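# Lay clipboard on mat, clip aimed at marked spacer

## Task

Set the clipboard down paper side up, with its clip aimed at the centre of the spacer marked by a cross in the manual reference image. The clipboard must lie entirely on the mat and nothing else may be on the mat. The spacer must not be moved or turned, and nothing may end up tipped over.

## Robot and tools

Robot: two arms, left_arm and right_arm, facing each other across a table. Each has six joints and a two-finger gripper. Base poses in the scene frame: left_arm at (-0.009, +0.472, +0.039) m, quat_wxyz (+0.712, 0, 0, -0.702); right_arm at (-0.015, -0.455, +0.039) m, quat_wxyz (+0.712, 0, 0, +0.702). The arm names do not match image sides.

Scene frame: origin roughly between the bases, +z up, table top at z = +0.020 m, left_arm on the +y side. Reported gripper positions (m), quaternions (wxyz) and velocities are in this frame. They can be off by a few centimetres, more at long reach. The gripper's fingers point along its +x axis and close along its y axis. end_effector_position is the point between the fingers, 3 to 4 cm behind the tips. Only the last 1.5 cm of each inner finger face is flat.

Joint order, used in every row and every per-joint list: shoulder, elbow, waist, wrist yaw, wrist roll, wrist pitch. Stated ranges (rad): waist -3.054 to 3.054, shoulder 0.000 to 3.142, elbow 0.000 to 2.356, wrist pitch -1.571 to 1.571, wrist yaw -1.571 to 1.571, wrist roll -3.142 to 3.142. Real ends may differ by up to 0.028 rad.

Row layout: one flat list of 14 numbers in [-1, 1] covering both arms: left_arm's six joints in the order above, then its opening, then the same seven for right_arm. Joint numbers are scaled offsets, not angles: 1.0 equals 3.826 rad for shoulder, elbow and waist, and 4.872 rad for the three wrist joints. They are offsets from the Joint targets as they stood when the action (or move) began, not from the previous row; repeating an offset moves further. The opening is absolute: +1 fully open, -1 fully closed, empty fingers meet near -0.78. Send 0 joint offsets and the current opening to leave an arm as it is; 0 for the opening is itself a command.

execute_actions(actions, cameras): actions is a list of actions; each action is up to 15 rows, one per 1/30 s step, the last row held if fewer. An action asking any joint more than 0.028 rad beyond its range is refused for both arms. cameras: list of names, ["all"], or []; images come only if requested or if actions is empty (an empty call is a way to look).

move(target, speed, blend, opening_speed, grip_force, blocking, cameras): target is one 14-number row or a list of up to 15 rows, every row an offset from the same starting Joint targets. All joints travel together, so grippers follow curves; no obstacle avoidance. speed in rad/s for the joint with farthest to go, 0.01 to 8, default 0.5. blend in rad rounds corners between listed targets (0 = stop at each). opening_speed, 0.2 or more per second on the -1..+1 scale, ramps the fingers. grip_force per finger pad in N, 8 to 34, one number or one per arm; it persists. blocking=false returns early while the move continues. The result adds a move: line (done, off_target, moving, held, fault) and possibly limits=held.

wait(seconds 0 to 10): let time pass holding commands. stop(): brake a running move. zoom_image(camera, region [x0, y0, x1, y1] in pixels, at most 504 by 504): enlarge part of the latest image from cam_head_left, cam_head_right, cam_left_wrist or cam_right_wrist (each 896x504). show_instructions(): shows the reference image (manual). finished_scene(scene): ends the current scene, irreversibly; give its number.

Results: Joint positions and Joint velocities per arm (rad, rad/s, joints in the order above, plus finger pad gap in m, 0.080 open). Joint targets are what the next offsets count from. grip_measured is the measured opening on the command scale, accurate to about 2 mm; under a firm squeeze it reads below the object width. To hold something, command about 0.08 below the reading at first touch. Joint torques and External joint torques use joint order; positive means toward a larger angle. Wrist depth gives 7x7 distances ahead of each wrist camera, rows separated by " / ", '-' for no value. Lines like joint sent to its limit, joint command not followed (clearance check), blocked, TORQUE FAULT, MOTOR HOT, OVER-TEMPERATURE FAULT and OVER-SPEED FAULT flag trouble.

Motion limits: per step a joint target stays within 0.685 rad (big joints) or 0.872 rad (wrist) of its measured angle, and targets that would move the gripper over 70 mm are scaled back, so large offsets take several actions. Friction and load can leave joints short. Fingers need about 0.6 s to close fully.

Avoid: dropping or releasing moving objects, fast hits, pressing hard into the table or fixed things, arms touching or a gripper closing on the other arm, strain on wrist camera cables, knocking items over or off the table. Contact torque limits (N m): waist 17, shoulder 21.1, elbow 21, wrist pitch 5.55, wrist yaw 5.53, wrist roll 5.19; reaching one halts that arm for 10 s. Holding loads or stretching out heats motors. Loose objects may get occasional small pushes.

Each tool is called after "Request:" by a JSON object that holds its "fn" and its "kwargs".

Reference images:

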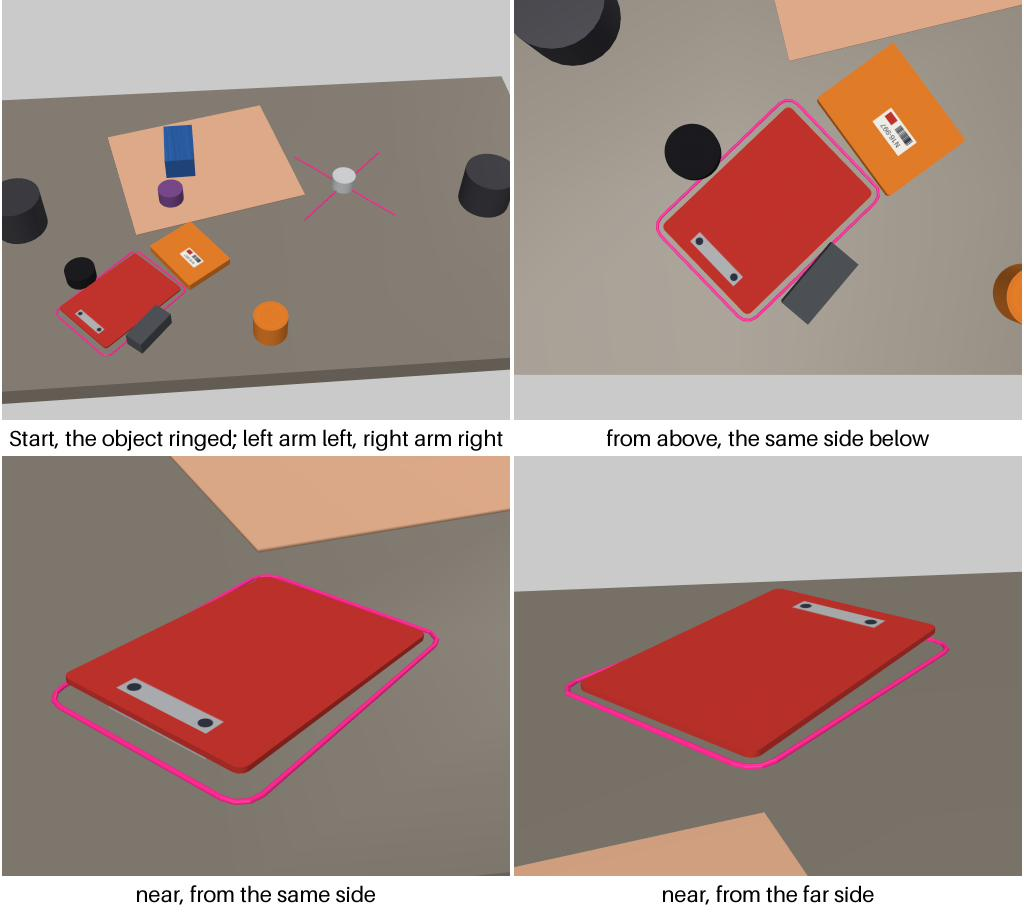

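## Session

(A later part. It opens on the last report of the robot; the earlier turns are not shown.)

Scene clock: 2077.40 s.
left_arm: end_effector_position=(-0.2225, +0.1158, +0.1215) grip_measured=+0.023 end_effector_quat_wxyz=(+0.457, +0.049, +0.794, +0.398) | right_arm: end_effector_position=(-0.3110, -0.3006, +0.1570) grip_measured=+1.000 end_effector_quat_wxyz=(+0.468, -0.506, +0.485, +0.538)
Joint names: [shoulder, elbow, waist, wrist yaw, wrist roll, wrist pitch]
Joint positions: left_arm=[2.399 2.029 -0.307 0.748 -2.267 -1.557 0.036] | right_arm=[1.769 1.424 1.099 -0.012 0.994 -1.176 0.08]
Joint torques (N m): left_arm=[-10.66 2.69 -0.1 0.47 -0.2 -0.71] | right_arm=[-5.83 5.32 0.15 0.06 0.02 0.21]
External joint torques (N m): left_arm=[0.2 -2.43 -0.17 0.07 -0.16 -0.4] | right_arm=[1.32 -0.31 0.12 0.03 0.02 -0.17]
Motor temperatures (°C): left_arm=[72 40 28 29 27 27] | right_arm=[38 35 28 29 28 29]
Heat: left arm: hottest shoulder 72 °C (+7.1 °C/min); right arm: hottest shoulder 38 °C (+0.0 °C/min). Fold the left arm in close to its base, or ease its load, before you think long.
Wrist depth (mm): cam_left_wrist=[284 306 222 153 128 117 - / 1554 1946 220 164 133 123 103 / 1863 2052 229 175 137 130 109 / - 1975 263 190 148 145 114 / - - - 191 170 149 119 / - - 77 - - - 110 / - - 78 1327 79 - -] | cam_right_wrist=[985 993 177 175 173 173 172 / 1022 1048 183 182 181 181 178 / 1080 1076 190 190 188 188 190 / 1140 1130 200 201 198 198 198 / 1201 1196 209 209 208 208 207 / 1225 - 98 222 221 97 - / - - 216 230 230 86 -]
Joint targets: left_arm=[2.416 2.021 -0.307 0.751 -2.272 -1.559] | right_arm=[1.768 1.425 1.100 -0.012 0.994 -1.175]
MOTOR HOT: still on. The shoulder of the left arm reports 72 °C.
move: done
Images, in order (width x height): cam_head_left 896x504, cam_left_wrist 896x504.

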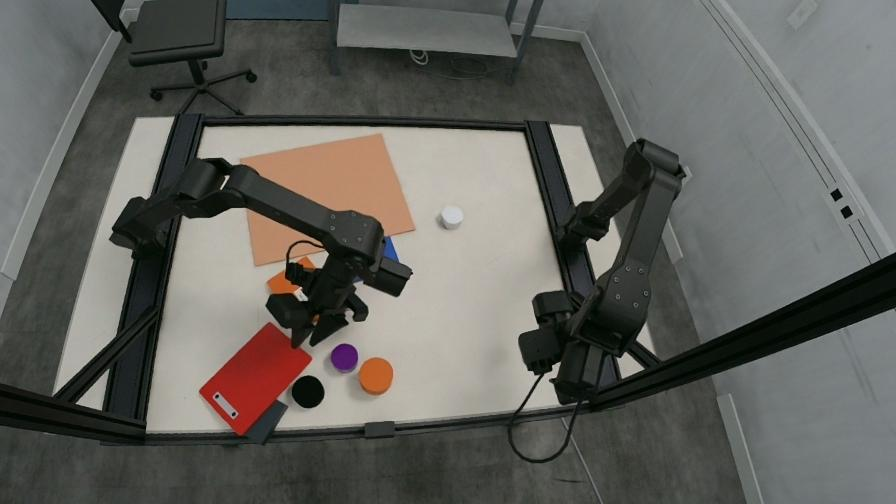

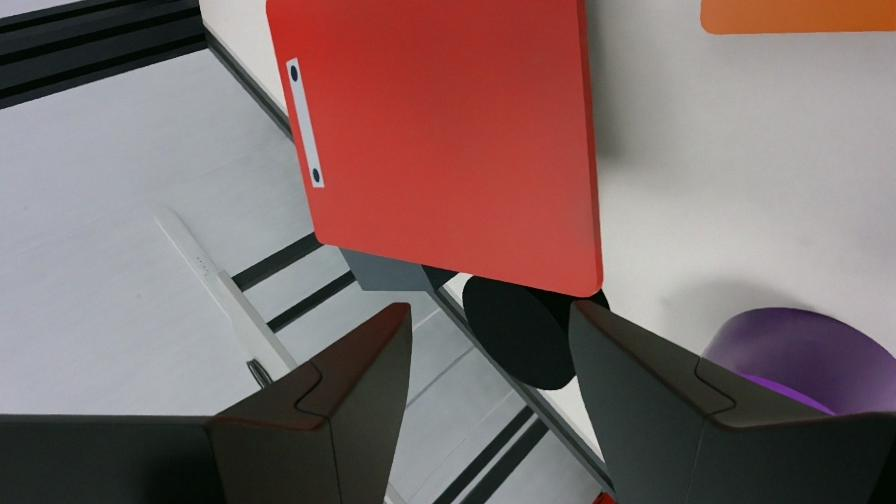

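Request:
{"fn": "move", "kwargs": {"target": [-0.0099, -0.0720, 0.0059, 0, 0, 0.0428, 0.02, 0,0,0,0,0,0,1.0], "speed": 0.25, "cameras": ["cam_left_wrist"]}}

Scene clock: 2098.07 s.
left_arm: end_effector_position=(-0.2106, +0.1355, +0.0723) grip_measured=+0.023 end_effector_quat_wxyz=(+0.454, +0.047, +0.788, +0.413) | right_arm: end_effector_position=(-0.3110, -0.3006, +0.1570) grip_measured=+1.000 end_effector_quat_wxyz=(+0.468, -0.506, +0.485, +0.538)
Joint names: [shoulder, elbow, waist, wrist yaw, wrist roll, wrist pitch]
Joint positions: left_arm=[2.37 1.765 -0.29 0.753 -2.266 -1.35 0.036] | right_arm=[1.769 1.424 1.099 -0.012 0.994 -1.176 0.08]
Joint torques (N m): left_arm=[-11.16 1.2 0.5 0.31 -0.21 -0.65] | right_arm=[-5.83 5.32 0.13 0.07 0.01 0.21]
External joint torques (N m): left_arm=[-0.84 -3.56 0.49 -0.08 -0.18 -0.31] | right_arm=[1.32 -0.32 0.15 0.02 0.01 -0.19]
Motor temperatures (°C): left_arm=[68 39 28 30 28 28] | right_arm=[38 35 28 29 28 29]
Heat: left arm: hottest shoulder 68 °C (-1.0 °C/min); right arm: hottest shoulder 38 °C (+0.0 °C/min). Fold the left arm in close to its base, or ease its load, before you think long.
Wrist depth (mm): cam_left_wrist=[274 245 137 100 87 - - / 286 295 156 107 93 - - / 1903 - 156 113 102 - - / - 2245 185 115 112 91 - / - - 191 121 109 93 76 / - - 77 127 111 - - / - - 78 152 117 - -] | cam_right_wrist=[981 989 174 174 173 173 172 / 1048 1026 182 182 181 181 180 / 1080 1053 190 190 190 188 188 / 1115 1125 199 200 199 198 197 / 1167 1184 208 209 209 208 208 / 1225 - 220 221 220 97 217 / - - 224 231 228 86 -]
Joint targets: left_arm=[2.378 1.746 -0.284 0.751 -2.272 -1.351] | right_arm=[1.768 1.425 1.100 -0.012 0.994 -1.175]
MOTOR HOT: still on. The shoulder of the left arm reports 68 °C.
move: done
Images, in order (width x height): cam_left_wrist 896x504.

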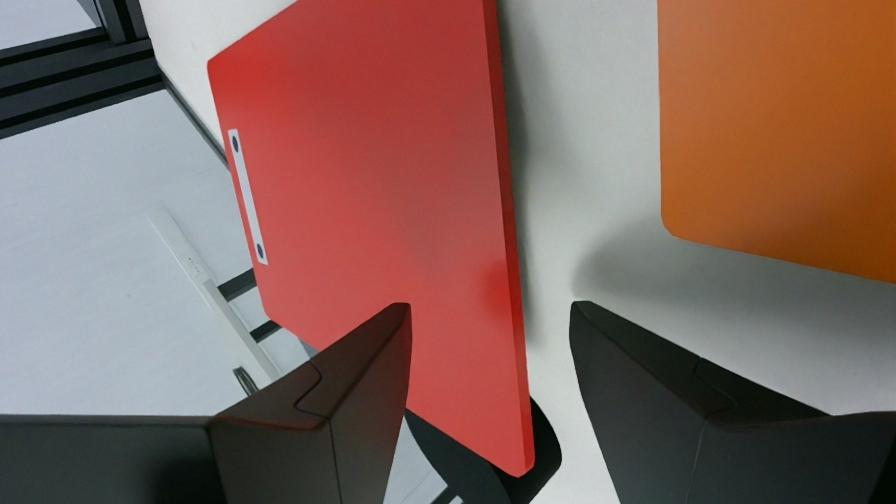

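Request:
{"fn": "move", "kwargs": {"target": [[-0.0078, -0.0187, -0.0138, 0, 0, 0.0086, 0.02, 0,0,0,0,0,0,1.0],[-0.0214, -0.0091, -0.0161, 0, 0, -0.0096, 0.02, 0,0,0,0,0,0,1.0]], "speed": [0.08, 0.08], "cameras": ["cam_left_wrist"]}}

Scene clock: 2142.83 s.
left_arm: end_effector_position=(-0.2213, +0.1652, +0.0843) grip_measured=+0.023 end_effector_quat_wxyz=(+0.471, +0.075, +0.772, +0.420) | right_arm: end_effector_position=(-0.3110, -0.3006, +0.1570) grip_measured=+1.000 end_effector_quat_wxyz=(+0.468, -0.506, +0.485, +0.538)
Joint names: [shoulder, elbow, waist, wrist yaw, wrist roll, wrist pitch]
Joint positions: left_arm=[2.314 1.703 -0.342 0.75 -2.267 -1.395 0.036] | right_arm=[1.769 1.424 1.099 -0.012 0.994 -1.176 0.08]
Joint torques (N m): left_arm=[-13.95 3.95 -0.46 0.41 -0.19 -0.91] | right_arm=[-5.82 5.32 0.14 0.06 0.02 0.21]
External joint torques (N m): left_arm=[-4.13 -0.68 -0.39 0.02 -0.15 -0.49] | right_arm=[1.33 -0.33 0.18 0.02 0.02 -0.18]
Motor temperatures (°C): left_arm=[61 38 28 30 28 28] | right_arm=[38 35 28 29 28 29]
Heat: left arm: hottest shoulder 61 °C (-10.0 °C/min); right arm: hottest shoulder 38 °C (+0.0 °C/min). Fold the left arm in close to its base, or ease its load, before you think long.
Wrist depth (mm): cam_left_wrist=[1320 260 183 109 100 84 - / 264 289 178 114 109 88 76 / 279 - 188 120 112 91 81 / 1824 - 194 125 115 102 83 / - - 198 132 100 111 86 / - - 77 143 102 - 93 / - - 78 187 108 - -] | cam_right_wrist=[1001 1009 174 174 174 172 172 / 1031 1035 181 182 181 180 180 / 1090 1062 191 189 189 189 187 / 1140 1140 201 200 199 198 200 / 1219 1190 209 209 209 208 207 / 1219 - 219 222 221 97 216 / - - 221 229 230 86 -]
Joint targets: left_arm=[2.296 1.711 -0.346 0.751 -2.272 -1.398] | right_arm=[1.768 1.425 1.100 -0.012 0.994 -1.175]
MOTOR HOT: still on. The shoulder of the left arm reports 61 °C.
move: done
Images, in order (width x height): cam_left_wrist 896x504.

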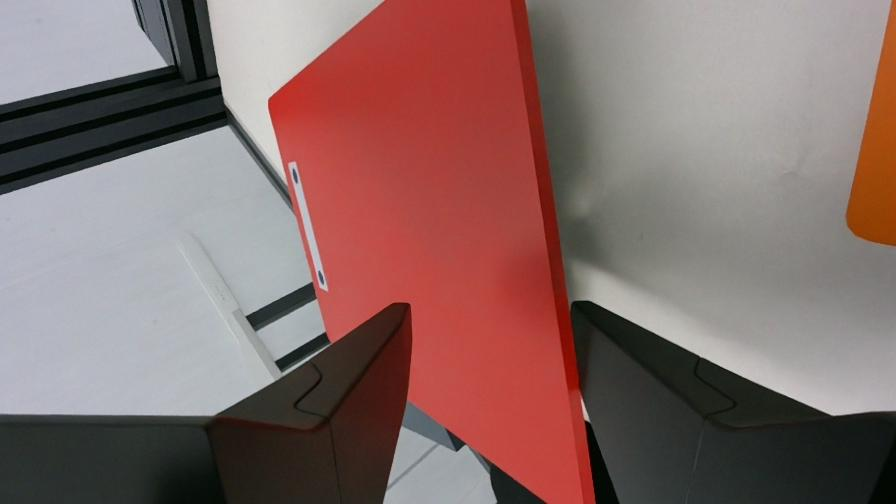

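Request:
{"fn": "move", "kwargs": {"target": [[0.0039, -0.0177, 0.0229, 0.0410, -0.0066, -0.0079, 0.02, 0,0,0,0,0,0,1.0],[-0.0015, -0.0296, 0.0124, 0.0410, -0.0066, -0.0030, 0.02, 0,0,0,0,0,0,1.0]], "speed": [0.1, 0.08], "cameras": ["cam_left_wrist", "cam_head_left"]}}

Scene clock: 2193.87 s.
left_arm: end_effector_position=(-0.2212, +0.1765, +0.0922) grip_measured=+0.023 end_effector_quat_wxyz=(+0.382, +0.080, +0.762, +0.517) | right_arm: end_effector_position=(-0.3110, -0.3006, +0.1570) grip_measured=+1.000 end_effector_quat_wxyz=(+0.468, -0.506, +0.485, +0.538)
Joint names: [shoulder, elbow, waist, wrist yaw, wrist roll, wrist pitch]
Joint positions: left_arm=[2.309 1.606 -0.296 0.948 -2.299 -1.412 0.036] | right_arm=[1.769 1.424 1.099 -0.012 0.994 -1.176 0.08]
Joint torques (N m): left_arm=[-13.57 2.15 -0.26 0.51 -0.2 -0.79] | right_arm=[-5.83 5.32 0.13 0.06 0.01 0.21]
External joint torques (N m): left_arm=[-4.13 -2.2 -0.31 0.07 -0.15 -0.28] | right_arm=[1.29 -0.3 0.09 0.03 0.01 -0.18]
Motor temperatures (°C): left_arm=[70 41 28 30 28 28] | right_arm=[38 35 28 29 28 29]
Heat: left arm: hottest shoulder 70 °C (+9.0 °C/min); right arm: hottest shoulder 38 °C (+0.0 °C/min). Fold the left arm in close to its base, or ease its load, before you think long.
Wrist depth (mm): cam_left_wrist=[247 - 272 122 115 98 79 / - 1990 - 139 126 97 80 / - - 2118 157 132 101 89 / - 1960 1946 168 137 113 85 / - - - 174 111 117 86 / - - 77 157 121 - 97 / - - 78 1127 86 - -] | cam_right_wrist=[993 989 173 174 174 173 172 / 1031 1026 182 181 181 180 180 / 1090 1076 191 190 189 188 189 / 1120 1140 199 199 200 198 198 / 1201 1178 - 210 208 208 208 / 1232 - 220 221 223 97 217 / - - 221 228 230 86 -]
Joint targets: left_arm=[2.291 1.598 -0.298 0.951 -2.304 -1.412] | right_arm=[1.768 1.425 1.100 -0.012 0.994 -1.175]
MOTOR HOT: still on. The shoulder of the left arm reports 70 °C.
move: done
Images, in order (width x height): cam_head_left 896x504, cam_left_wrist 896x504.

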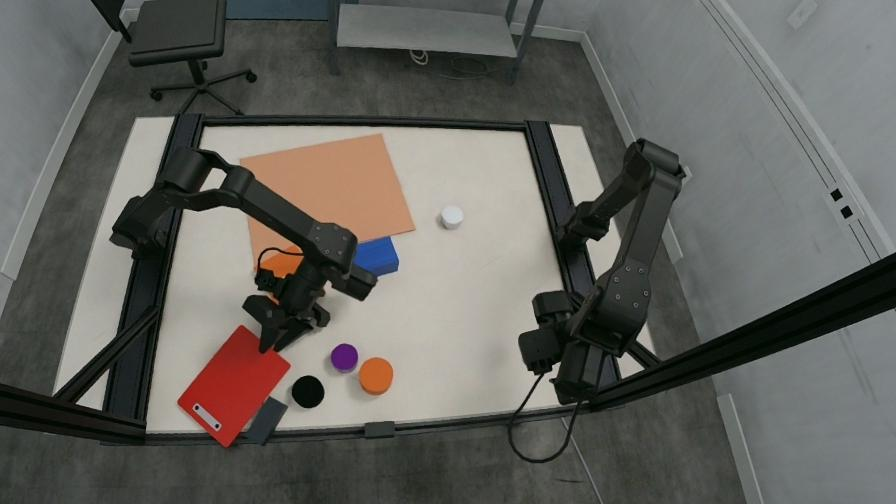

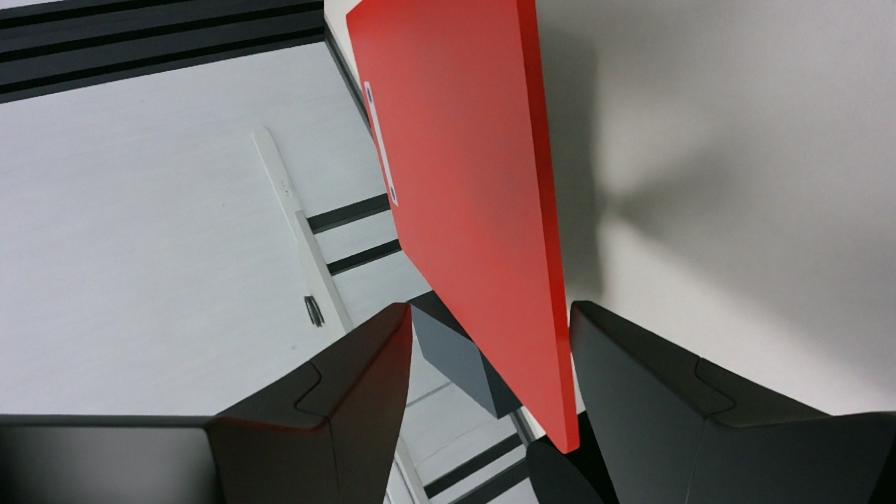

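Request:
{"fn": "move", "kwargs": {"target": [0.0112, 0.0046, 0.0035, 0, 0, 0.0050, -1.0, 0,0,0,0,0,0,1.0], "speed": 0.04, "opening_speed": 0.5, "cameras": ["cam_left_wrist"]}}

Request:
{"fn": "zoom_image", "kwargs": {"camera": "cam_left_wrist", "region": [380, 210, 640, 470]}}

Scene clock: 2231.53 s.
left_arm: end_effector_position=(-0.2205, +0.1715, +0.0911) grip_measured=-0.775 end_effector_quat_wxyz=(+0.377, +0.074, +0.769, +0.511) | right_arm: end_effector_position=(-0.3110, -0.3006, +0.1570) grip_measured=+1.000 end_effector_quat_wxyz=(+0.468, -0.506, +0.485, +0.538)
Joint names: [shoulder, elbow, waist, wrist yaw, wrist roll, wrist pitch]
Joint positions: left_arm=[2.31 1.609 -0.289 0.95 -2.301 -1.392 0] | right_arm=[1.769 1.424 1.099 -0.012 0.994 -1.176 0.08]
Joint torques (N m): left_arm=[-8.37 3.48 0.4 0.43 -0.15 -0.45] | right_arm=[-5.83 5.32 0.13 0.06 0.02 0.21]
External joint torques (N m): left_arm=[1.2 -0.9 0.41 -0.01 -0.11 0.05] | right_arm=[1.36 -0.37 0.1 0.02 0.02 -0.2]
Motor temperatures (°C): left_arm=[75 39 28 30 28 28] | right_arm=[38 35 28 29 28 29]
Heat: left arm: hottest shoulder 75 °C (+8.1 °C/min); right arm: hottest shoulder 38 °C (+0.0 °C/min). Fold the left arm in close to its base, or ease its load, before you think long.
Wrist depth (mm): cam_left_wrist=[248 276 230 156 113 94 79 / - - 244 180 124 94 79 / - - - 197 136 98 87 / 1652 - 1333 213 144 113 84 / - - - 92 151 120 86 / - 1799 - - - 123 97 / - - - - - - -] | cam_right_wrist=[989 1001 173 175 173 172 172 / 1031 1022 182 182 181 181 179 / 1080 1095 190 191 189 187 189 / 1115 1115 200 200 199 198 198 / 1184 1184 209 210 210 208 207 / 1225 - 220 222 220 97 217 / - - 217 230 229 86 -]
Joint targets: left_arm=[2.333 1.615 -0.285 0.951 -2.304 -1.388] | right_arm=[1.768 1.425 1.100 -0.012 0.994 -1.175]
MOTOR HOT: still on. The shoulder of the left arm reports 75 °C.
move: done
Images, in order (width x height): cam_left_wrist 896x504.

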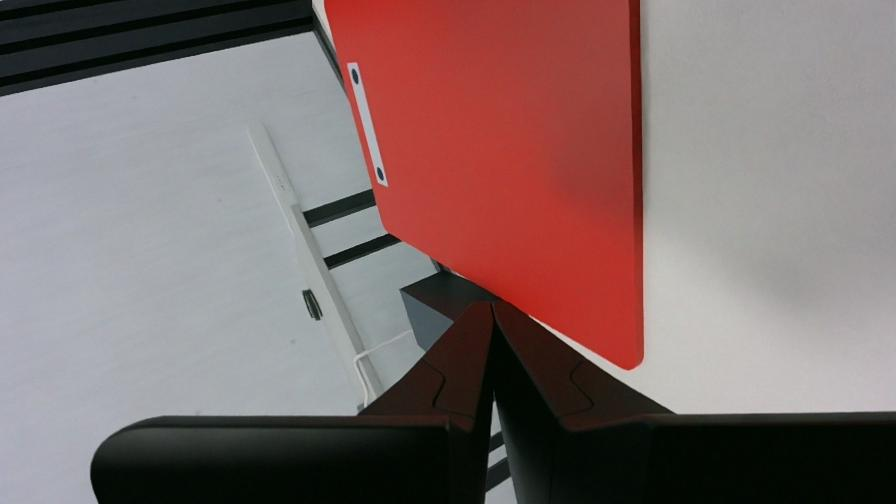

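Scaled by 1.938 from the camera's 896x504 image, which has a finer 1280x720 frame.

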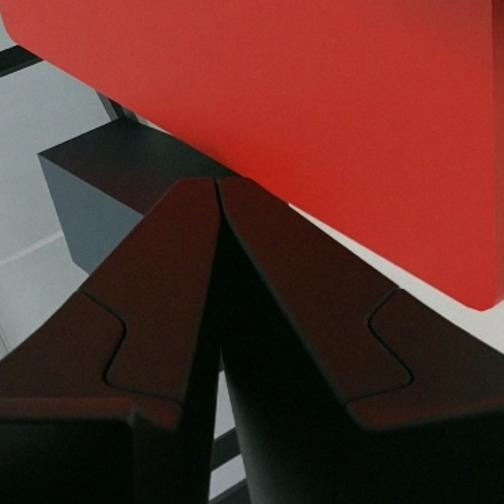

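Request:
{"fn": "move", "kwargs": {"target": [[-0.0348, 0.0353, 0, 0, 0, -0.0127, -0.7, 0,0,0,0,0,0,1.0],[-0.3746, -0.2653, -0.0823, -0.1952, 0.1504, 0.1207, 0.0, 0,0,0,0,0,0,1.0]], "speed": [0.5, 0.9], "blend": [0.1, 0], "cameras": ["cam_head_left", "cam_head_right"]}}

Request:
{"fn": "zoom_image", "kwargs": {"camera": "cam_head_left", "region": [140, 270, 420, 460]}}

Request:
{"fn": "zoom_image", "kwargs": {"camera": "cam_head_right", "region": [160, 270, 440, 460]}}

Scene clock: 2242.60 s.
left_arm: end_effector_position=(-0.1236, +0.2980, +0.1417) grip_measured=-0.003 end_effector_quat_wxyz=(+0.610, +0.039, +0.708, -0.354) | right_arm: end_effector_position=(-0.3110, -0.3006, +0.1570) grip_measured=+1.000 end_effector_quat_wxyz=(+0.468, -0.506, +0.485, +0.538)
Joint names: [shoulder, elbow, waist, wrist yaw, wrist roll, wrist pitch]
Joint positions: left_arm=[0.908 0.61 -0.596 0.003 -1.574 -0.802 0.035] | right_arm=[1.769 1.424 1.099 -0.012 0.994 -1.176 0.08]
Joint torques (N m): left_arm=[-2.91 3.65 -0.41 -0.13 0.12 1] | right_arm=[-5.83 5.31 0.13 0.06 0.01 0.21]
External joint torques (N m): left_arm=[-1.22 -2.74 -0.42 -0.09 0.1 -0.01] | right_arm=[1.32 -0.35 0.16 0.02 0.02 -0.2]
Motor temperatures (°C): left_arm=[70 39 28 30 28 28] | right_arm=[38 35 28 29 28 29]
Heat: left arm: hottest shoulder 70 °C (+1.0 °C/min); right arm: hottest shoulder 38 °C (+0.0 °C/min). Fold the left arm in close to its base, or ease its load, before you think long.
Wrist depth (mm): cam_left_wrist=[131 140 154 167 - 237 252 / 136 147 162 182 - 240 247 / 142 154 171 191 217 253 326 / 148 160 178 205 235 268 329 / 155 168 182 220 225 279 1728 / 161 - 75 224 90 - 1642 / - - 76 244 253 - -] | cam_right_wrist=[993 989 174 173 172 173 173 / 1039 1044 183 181 181 180 180 / 1105 1085 191 189 189 189 187 / 1146 1146 199 199 198 198 197 / 1156 1201 209 210 209 208 208 / 1250 - 220 222 221 97 217 / - - 219 231 231 86 -]
Joint targets: left_arm=[0.900 0.600 -0.600 0.000 -1.572 -0.800] | right_arm=[1.768 1.425 1.100 -0.012 0.994 -1.175]
MOTOR HOT: still on. The shoulder of the left arm reports 70 °C.
move: done; blend cut to 0.0675 rad at target 1
Images, in order (width x height): cam_head_left 896x504, cam_head_right 896x504.

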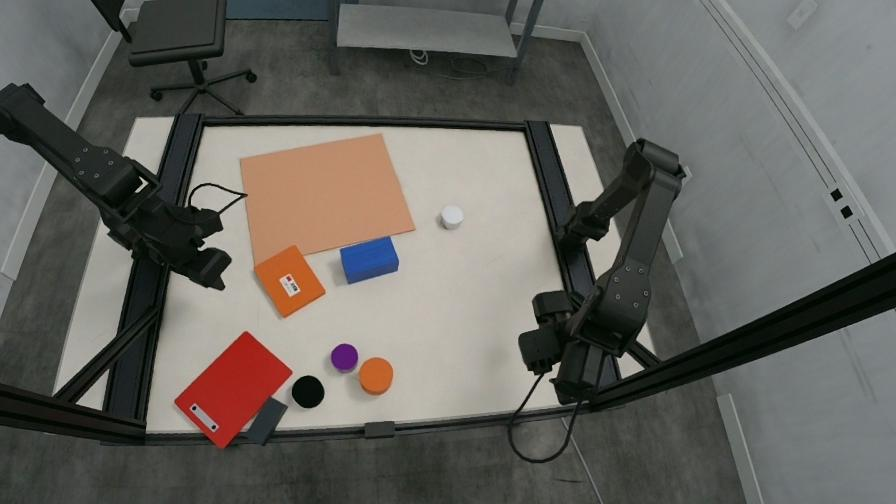

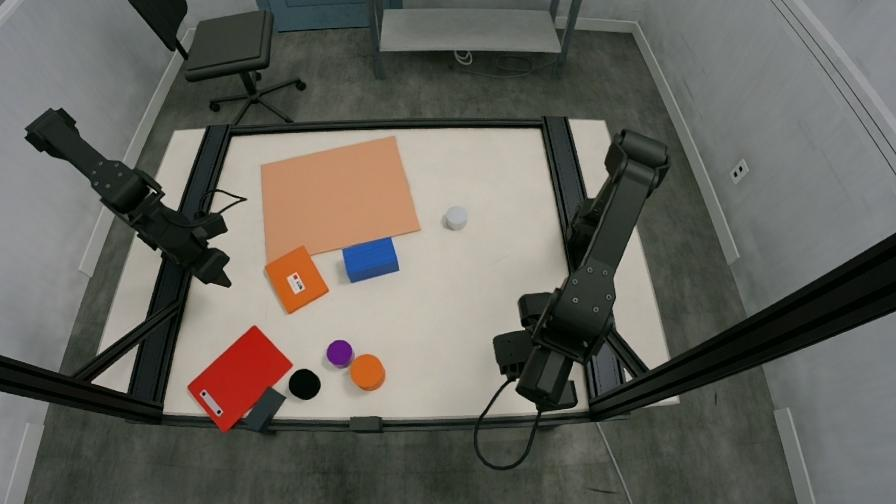

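Scaled by 1.800 from the camera's 896x504 image, which has a finer 1280x720 frame.

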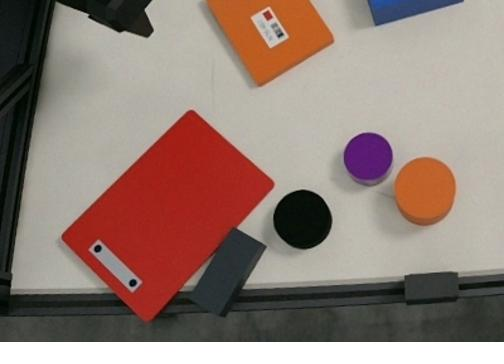

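Scaled by 1.800 from the camera's 896x504 image, which has a finer 1280x720 frame.

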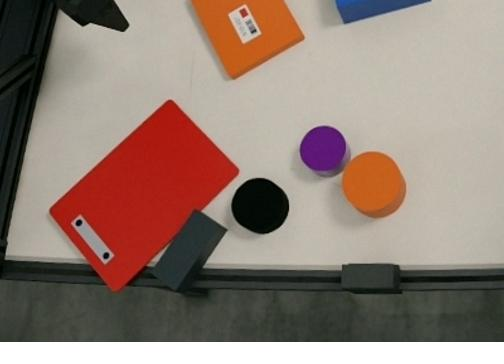

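Request:
{"fn": "move", "kwargs": {"target": [0.1736, 0.2015, -0.0784, 0, 0.3227, -0.1184, 0.2, 0,0,0,0,0,0,1.0], "speed": 1.0, "cameras": ["cam_left_wrist"]}}

Scene clock: 2401.70 s.
left_arm: end_effector_position=(-0.2159, +0.3020, +0.2003) grip_measured=+0.198 end_effector_quat_wxyz=(+0.239, +0.664, +0.240, -0.667) | right_arm: end_effector_position=(-0.3110, -0.3006, +0.1570) grip_measured=+1.000 end_effector_quat_wxyz=(+0.468, -0.506, +0.485, +0.538)
Joint names: [shoulder, elbow, waist, wrist yaw, wrist roll, wrist pitch]
Joint positions: left_arm=[1.553 1.361 -0.897 0.003 -0.003 -1.375 0.044] | right_arm=[1.769 1.424 1.099 -0.012 0.994 -1.176 0.08]
Joint torques (N m): left_arm=[-5.26 5.13 -0.29 -0.08 0.12 0.03] | right_arm=[-5.82 5.32 0.12 0.06 0.01 0.22]
External joint torques (N m): left_arm=[0.33 -0.62 -0.27 -0.08 0.12 -0.33] | right_arm=[1.26 -0.28 0.19 0.01 0.01 -0.18]
Motor temperatures (°C): left_arm=[44 39 28 30 27 30] | right_arm=[38 35 28 29 28 29]
Heat: left arm: hottest shoulder 44 °C (-2.0 °C/min); right arm: hottest shoulder 38 °C (+0.0 °C/min).
Wrist depth (mm): cam_left_wrist=[219 218 215 214 208 209 216 / - 227 228 224 218 228 224 / 227 241 244 243 242 240 223 / - 250 257 257 256 237 234 / 276 271 266 274 266 245 272 / 287 - 80 293 - - 168 / - - 81 304 - - -] | cam_right_wrist=[989 989 173 173 173 173 172 / 1026 1044 182 181 181 181 180 / 1080 1095 191 189 189 188 188 / 1140 1120 201 200 198 198 196 / 1213 1207 208 210 209 208 208 / 1244 - 219 221 218 97 217 / - - 219 228 230 86 -]
Joint targets: left_arm=[1.565 1.371 -0.900 0.000 0.001 -1.377] | right_arm=[1.768 1.425 1.100 -0.012 0.994 -1.175]
MOTOR HOT: cleared for the motors of the left arm.
move: done
Images, in order (width x height): cam_left_wrist 896x504.

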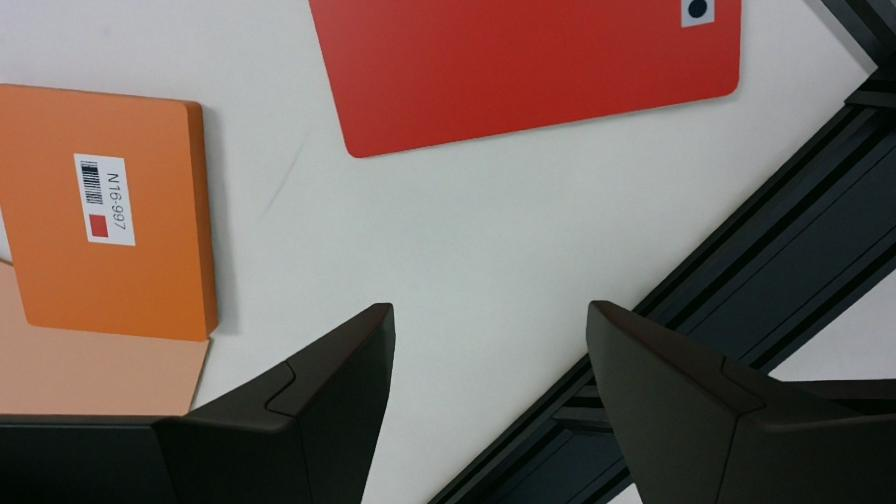

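Request:
{"fn": "execute_actions", "kwargs": {"actions": [], "cameras": ["all"]}}

Scene clock: 2428.93 s.
left_arm: end_effector_position=(-0.2159, +0.3020, +0.2003) grip_measured=+0.198 end_effector_quat_wxyz=(+0.239, +0.664, +0.240, -0.667) | right_arm: end_effector_position=(-0.3110, -0.3006, +0.1570) grip_measured=+1.000 end_effector_quat_wxyz=(+0.468, -0.506, +0.485, +0.538)
Joint names: [shoulder, elbow, waist, wrist yaw, wrist roll, wrist pitch]
Joint positions: left_arm=[1.553 1.361 -0.897 0.003 -0.003 -1.375 0.044] | right_arm=[1.769 1.424 1.099 -0.012 0.994 -1.176 0.08]
Joint velocities: within noise
Joint torques (N m): left_arm=[-5.31 5.13 -0.37 -0.07 0.13 0.03] | right_arm=[-5.84 5.32 0.14 0.06 0.02 0.21]
External joint torques (N m): left_arm=[0.32 -0.58 -0.37 -0.07 0.13 -0.29] | right_arm=[1.26 -0.34 0.14 0.02 0.02 -0.21]
Motor temperatures (°C): left_arm=[45 42 28 30 27 29] | right_arm=[38 35 28 29 28 29]
Heat: left arm: hottest shoulder 45 °C (+0.0 °C/min); right arm: hottest shoulder 38 °C (+0.0 °C/min).
Wrist depth (mm): cam_left_wrist=[- 218 216 211 209 206 216 / - 229 226 222 219 229 225 / - 238 243 243 242 241 226 / 241 238 257 258 253 250 235 / 257 278 - 274 267 250 248 / 289 - 80 292 286 - 168 / - - 81 305 282 - -] | cam_right_wrist=[1001 981 173 174 172 172 172 / 1022 1031 181 181 182 180 180 / 1062 1062 191 189 189 188 189 / 1130 1125 200 199 199 198 197 / 1190 1196 209 209 209 208 208 / 1257 - 98 221 221 97 218 / - - 208 229 230 86 -]
Joint targets: left_arm=[1.564 1.371 -0.900 0.000 0.001 -1.377] | right_arm=[1.768 1.425 1.100 -0.012 0.994 -1.175]
Tool commands: left_gripper/opening=+0.2 right_gripper/opening=+1.0

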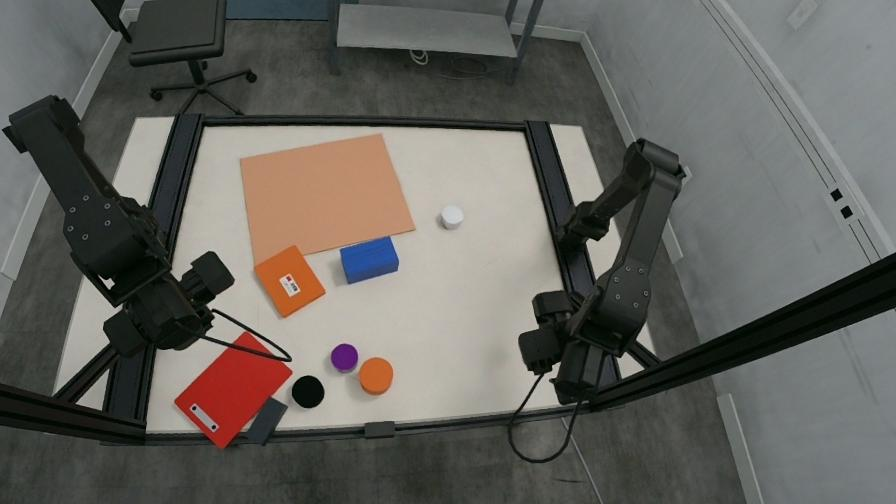

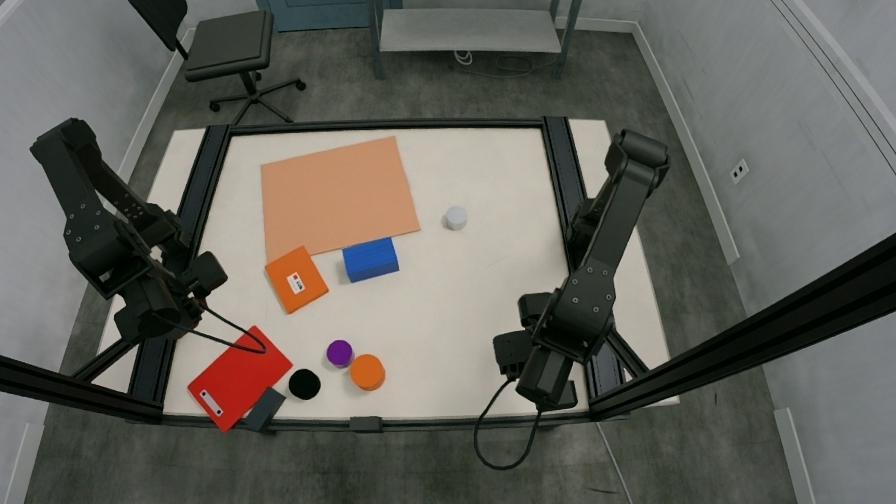

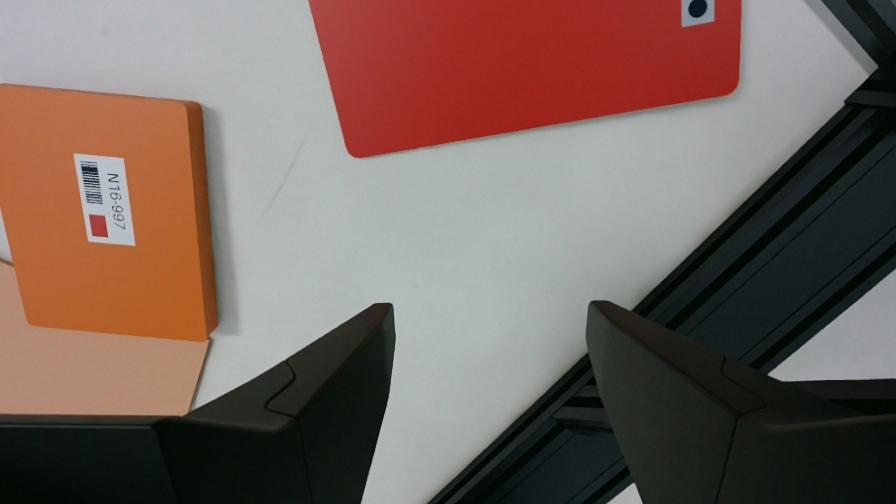

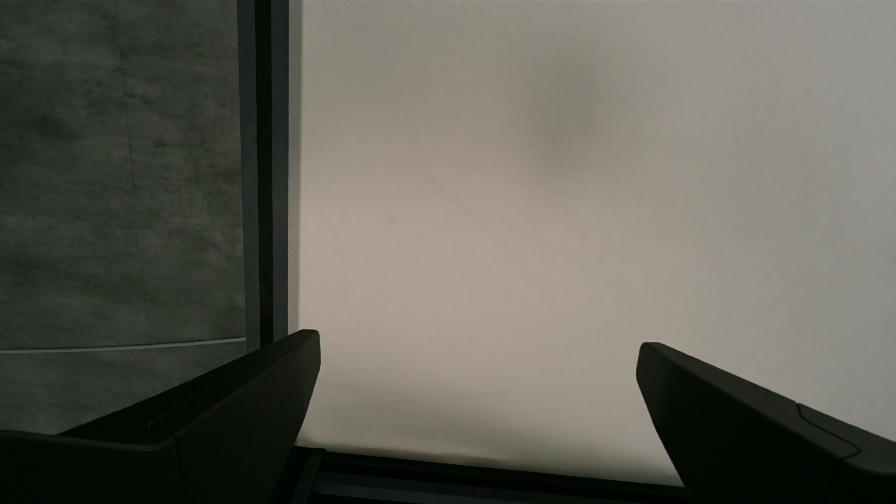

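Request:
{"fn": "zoom_image", "kwargs": {"camera": "cam_head_left", "region": [160, 310, 420, 460]}}

Request:
{"fn": "zoom_image", "kwargs": {"camera": "cam_head_right", "region": [160, 300, 420, 450]}}

Scaled by 1.938 from the camera's 896x504 image, which has a finer 1280x720 frame.

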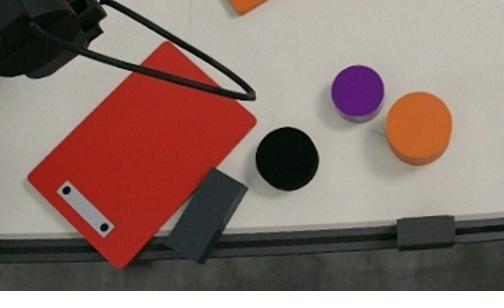

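Scaled by 1.938 from the camera's 896x504 image, which has a finer 1280x720 frame.

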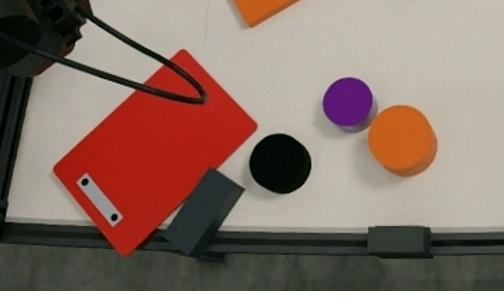

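Request:
{"fn": "move", "kwargs": {"target": [0.1953, 0.2121, 0.0031, 0, 0.2358, -0.0133, 0.7, 0, 0, 0, 0, 0, 0, 1.0], "speed": 0.9, "cameras": ["cam_left_wrist", "cam_head_left"]}}

Scene clock: 2551.67 s.
left_arm: end_effector_position=(-0.3527, +0.1860, +0.1514) grip_measured=+0.697 end_effector_quat_wxyz=(-0.157, +0.687, -0.160, -0.691) | right_arm: end_effector_position=(-0.3110, -0.3006, +0.1570) grip_measured=+1.000 end_effector_quat_wxyz=(+0.468, -0.506, +0.485, +0.538)
Joint names: [shoulder, elbow, waist, wrist yaw, wrist roll, wrist pitch]
Joint positions: left_arm=[2.296 2.173 -0.891 0.002 1.145 -1.44 0.066] | right_arm=[1.769 1.424 1.099 -0.012 0.994 -1.176 0.08]
Joint torques (N m): left_arm=[-10.85 5.06 0.3 0 0.16 0] | right_arm=[-5.84 5.32 0.12 0.06 0.01 0.21]
External joint torques (N m): left_arm=[-0.12 -0.6 0.23 -0.05 0.16 -0.33] | right_arm=[1.29 -0.3 0.13 0.02 0.01 -0.18]
Heat: left arm: hottest shoulder 45 °C (+0.0 °C/min); right arm: hottest shoulder 38 °C (+0.0 °C/min).
Wrist depth (mm): cam_left_wrist=[1038 1051 1038 1055 169 157 155 / 1104 1094 1081 153 165 165 164 / 1167 1132 188 161 174 175 175 / 1194 198 197 171 185 186 187 / 198 206 181 203 201 195 203 / - - 189 211 217 - - / - - 221 231 238 - -] | cam_right_wrist=[1001 1005 176 174 173 172 172 / 1031 1031 182 182 181 180 180 / 1076 1085 191 190 188 187 188 / 1140 1125 201 199 197 200 197 / 1190 1196 209 211 210 207 207 / 1263 - 220 221 220 97 216 / - - 218 228 229 86 -]
Joint targets: left_arm=[2.312 2.183 -0.888 0.000 1.149 -1.442] | right_arm=[1.768 1.425 1.100 -0.012 0.994 -1.175]
move: done
Images, in order (width x height): cam_head_left 896x504, cam_left_wrist 896x504.

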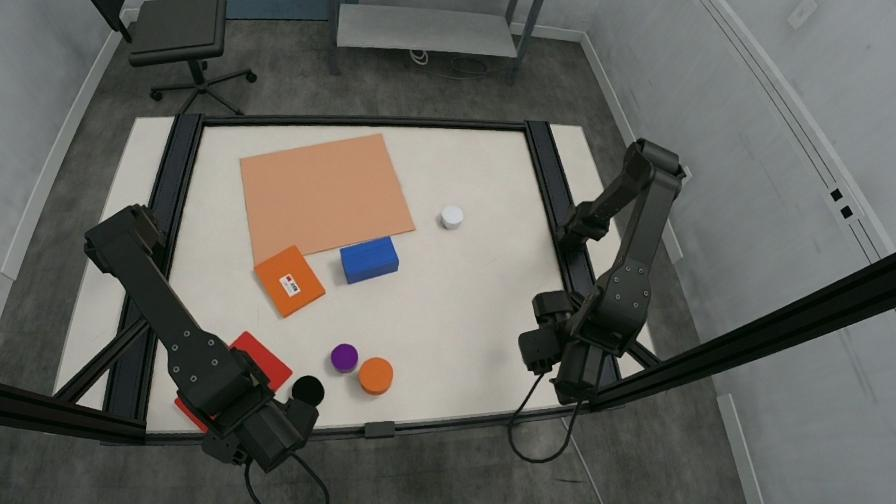

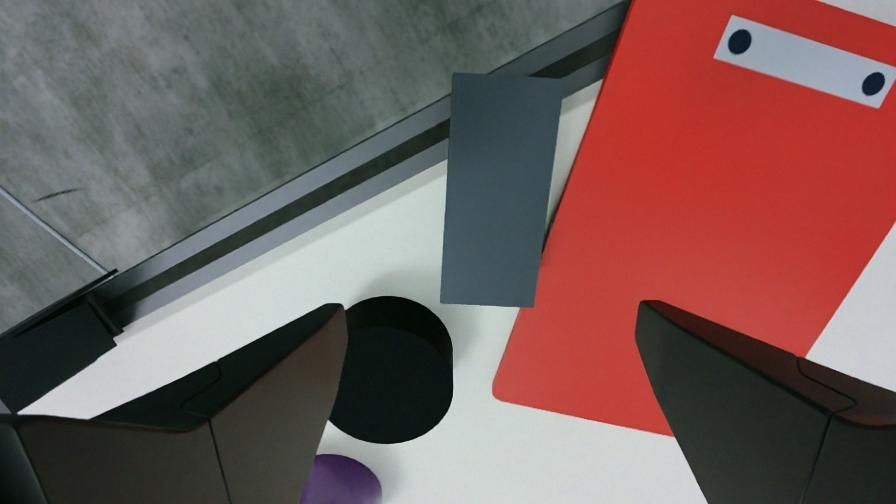

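Request:
{"fn": "move", "kwargs": {"target": [[-0.0094, -0.0126, -0.0072, 0, 0.0035, 0.0026, 0.7, 0, 0, 0, 0, 0, 0, 1.0], [-0.0032, -0.0897, -0.0072, 0, 0.0035, 0.0680, 0.7, 0, 0, 0, 0, 0, 0, 1.0]], "speed": 0.4, "cameras": ["cam_left_wrist"]}}

Scene clock: 2595.87 s.
left_arm: end_effector_position=(-0.3579, +0.1957, +0.0730) grip_measured=+0.698 end_effector_quat_wxyz=(-0.168, +0.682, -0.177, -0.690) | right_arm: end_effector_position=(-0.3110, -0.3006, +0.1570) grip_measured=+1.000 end_effector_quat_wxyz=(+0.468, -0.506, +0.485, +0.538)
Joint names: [shoulder, elbow, waist, wrist yaw, wrist roll, wrist pitch]
Joint positions: left_arm=[2.291 1.853 -0.916 0.001 1.163 -1.115 0.066] | right_arm=[1.769 1.424 1.099 -0.012 0.994 -1.176 0.08]
Joint torques (N m): left_arm=[-11.82 2.66 -0.01 0.02 0.13 0.48] | right_arm=[-5.83 5.33 0.13 0.06 0.01 0.21]
External joint torques (N m): left_arm=[-1.16 -2.92 0.02 -0.04 0.13 0.16] | right_arm=[1.32 -0.34 0.14 0.02 0.01 -0.2]
Motor temperatures (°C): left_arm=[51 46 28 29 27 28] | right_arm=[38 35 28 29 28 29]
Heat: left arm: hottest shoulder 51 °C (+6.0 °C/min); right arm: hottest shoulder 38 °C (+0.0 °C/min). Fold the left arm in close to its base, or ease its load, before you think long.
Wrist depth (mm): cam_left_wrist=[976 976 959 948 111 88 84 / 1014 1030 1018 102 101 91 90 / 1077 1072 1051 80 80 97 95 / 1162 1108 114 84 85 103 100 / 1194 121 118 89 109 106 107 / - - 127 95 115 - - / - - 126 102 104 - -] | cam_right_wrist=[1005 1005 173 174 173 172 172 / 1031 1039 182 182 182 180 180 / 1066 1085 191 190 189 189 188 / 1125 1125 200 199 198 198 197 / 1196 1207 208 212 208 208 208 / 1257 - 220 222 221 97 216 / - - 218 229 228 86 -]
Joint targets: left_arm=[2.299 1.840 -0.916 0.000 1.167 -1.110] | right_arm=[1.768 1.425 1.100 -0.012 0.994 -1.175]
MOTOR HOT: the shoulder of the left arm reports 51 °C; the controller stops that arm at 95 °C. To cool a motor, set the load down, stop pushing, or move to a pose that needs little force.
move: done
Images, in order (width x height): cam_left_wrist 896x504.

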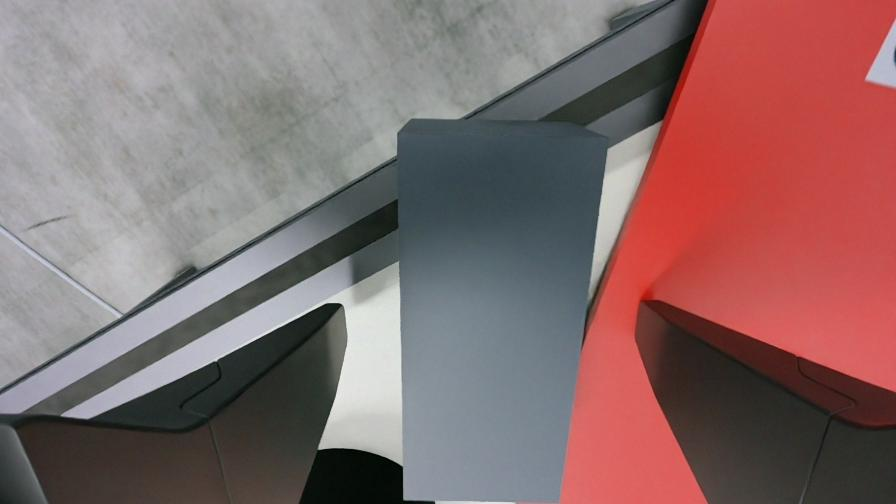

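Request:
{"fn": "move", "kwargs": {"target": [[0.0028, -0.0061, 0, 0, 0, 0.0066, 0.7, 0, 0, 0, 0, 0, 0, 1.0], [0.0028, -0.0061, 0, 0, 0, 0.0066, -0.08, 0, 0, 0, 0, 0, 0, 1.0], [-0.0060, 0.0770, 0, 0, 0, -0.0656, -0.08, 0, 0, 0, 0, 0, 0, 1.0]], "speed": [0.15, 0.3, 0.4], "opening_speed": 1.2, "grip_force": 20, "cameras": ["cam_left_wrist", "cam_head_left"]}}

Scene clock: 2624.10 s.
left_arm: end_effector_position=(-0.3544, +0.1992, +0.1420) grip_measured=-0.009 end_effector_quat_wxyz=(-0.181, +0.690, -0.167, -0.681) | right_arm: end_effector_position=(-0.3110, -0.3006, +0.1570) grip_measured=+1.000 end_effector_quat_wxyz=(+0.468, -0.506, +0.485, +0.538)
Joint names: [shoulder, elbow, waist, wrist yaw, wrist roll, wrist pitch]
Joint positions: left_arm=[2.289 2.124 -0.917 0.002 1.165 -1.428 0.035] | right_arm=[1.769 1.424 1.099 -0.012 0.994 -1.176 0.08]
Joint torques (N m): left_arm=[-14.38 5.06 0.07 0.01 0.06 -0.06] | right_arm=[-5.83 5.31 0.13 0.06 0.02 0.21]
External joint torques (N m): left_arm=[-3.86 -0.48 0.06 -0.04 0.06 -0.33] | right_arm=[1.25 -0.3 0.12 0.03 0.02 -0.19]
Motor temperatures (°C): left_arm=[58 43 28 29 27 28] | right_arm=[38 35 28 29 27 29]
Heat: left arm: hottest shoulder 58 °C (+12.2 °C/min); right arm: hottest shoulder 38 °C (+0.0 °C/min). Fold the left arm in close to its base, or ease its load, before you think long.
Wrist depth (mm): cam_left_wrist=[1010 1003 1003 1038 149 148 148 / 1081 1055 1072 167 158 157 158 / 1113 1113 179 78 78 168 169 / 1167 186 186 81 82 177 184 / 199 196 193 87 86 193 203 / 204 204 75 91 91 - 215 / - - 77 98 96 - -] | cam_right_wrist=[1001 985 174 174 174 173 172 / 1022 1026 182 182 181 181 180 / 1090 1100 191 190 190 189 187 / 1140 1135 200 199 198 198 197 / 1178 1190 211 212 209 209 210 / 1263 - 220 222 220 97 216 / - - 228 231 226 86 -]
Joint targets: left_arm=[2.277 2.134 -0.916 0.000 1.166 -1.430] | right_arm=[1.768 1.425 1.100 -0.012 0.994 -1.175]
MOTOR HOT: still on. The shoulder of the left arm reports 58 °C.
grip_force (N): 20, 20
move: done
Images, in order (width x height): cam_head_left 896x504, cam_left_wrist 896x504.

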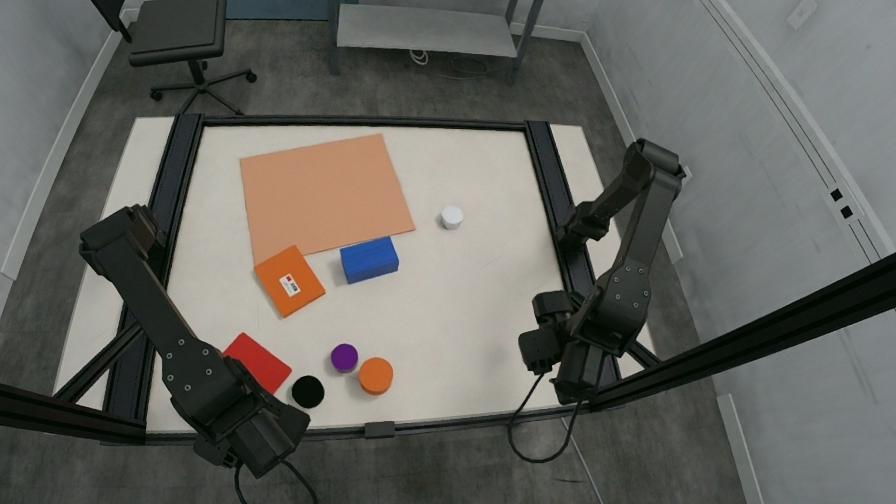

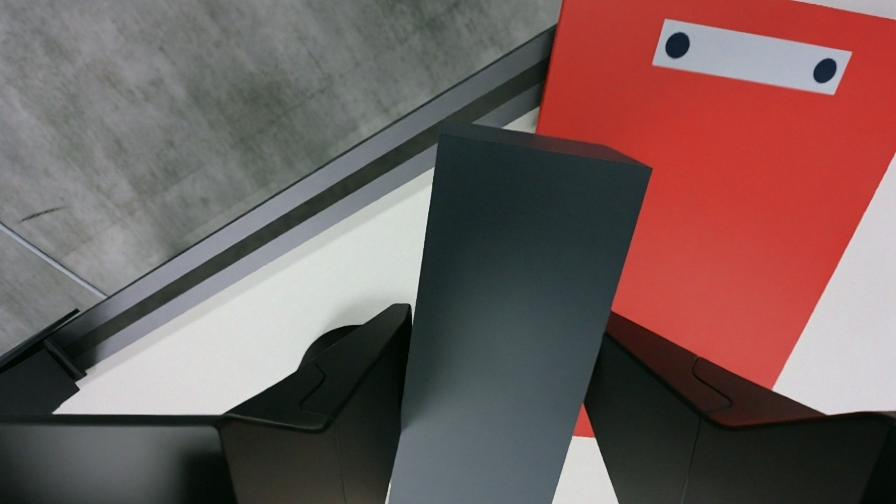

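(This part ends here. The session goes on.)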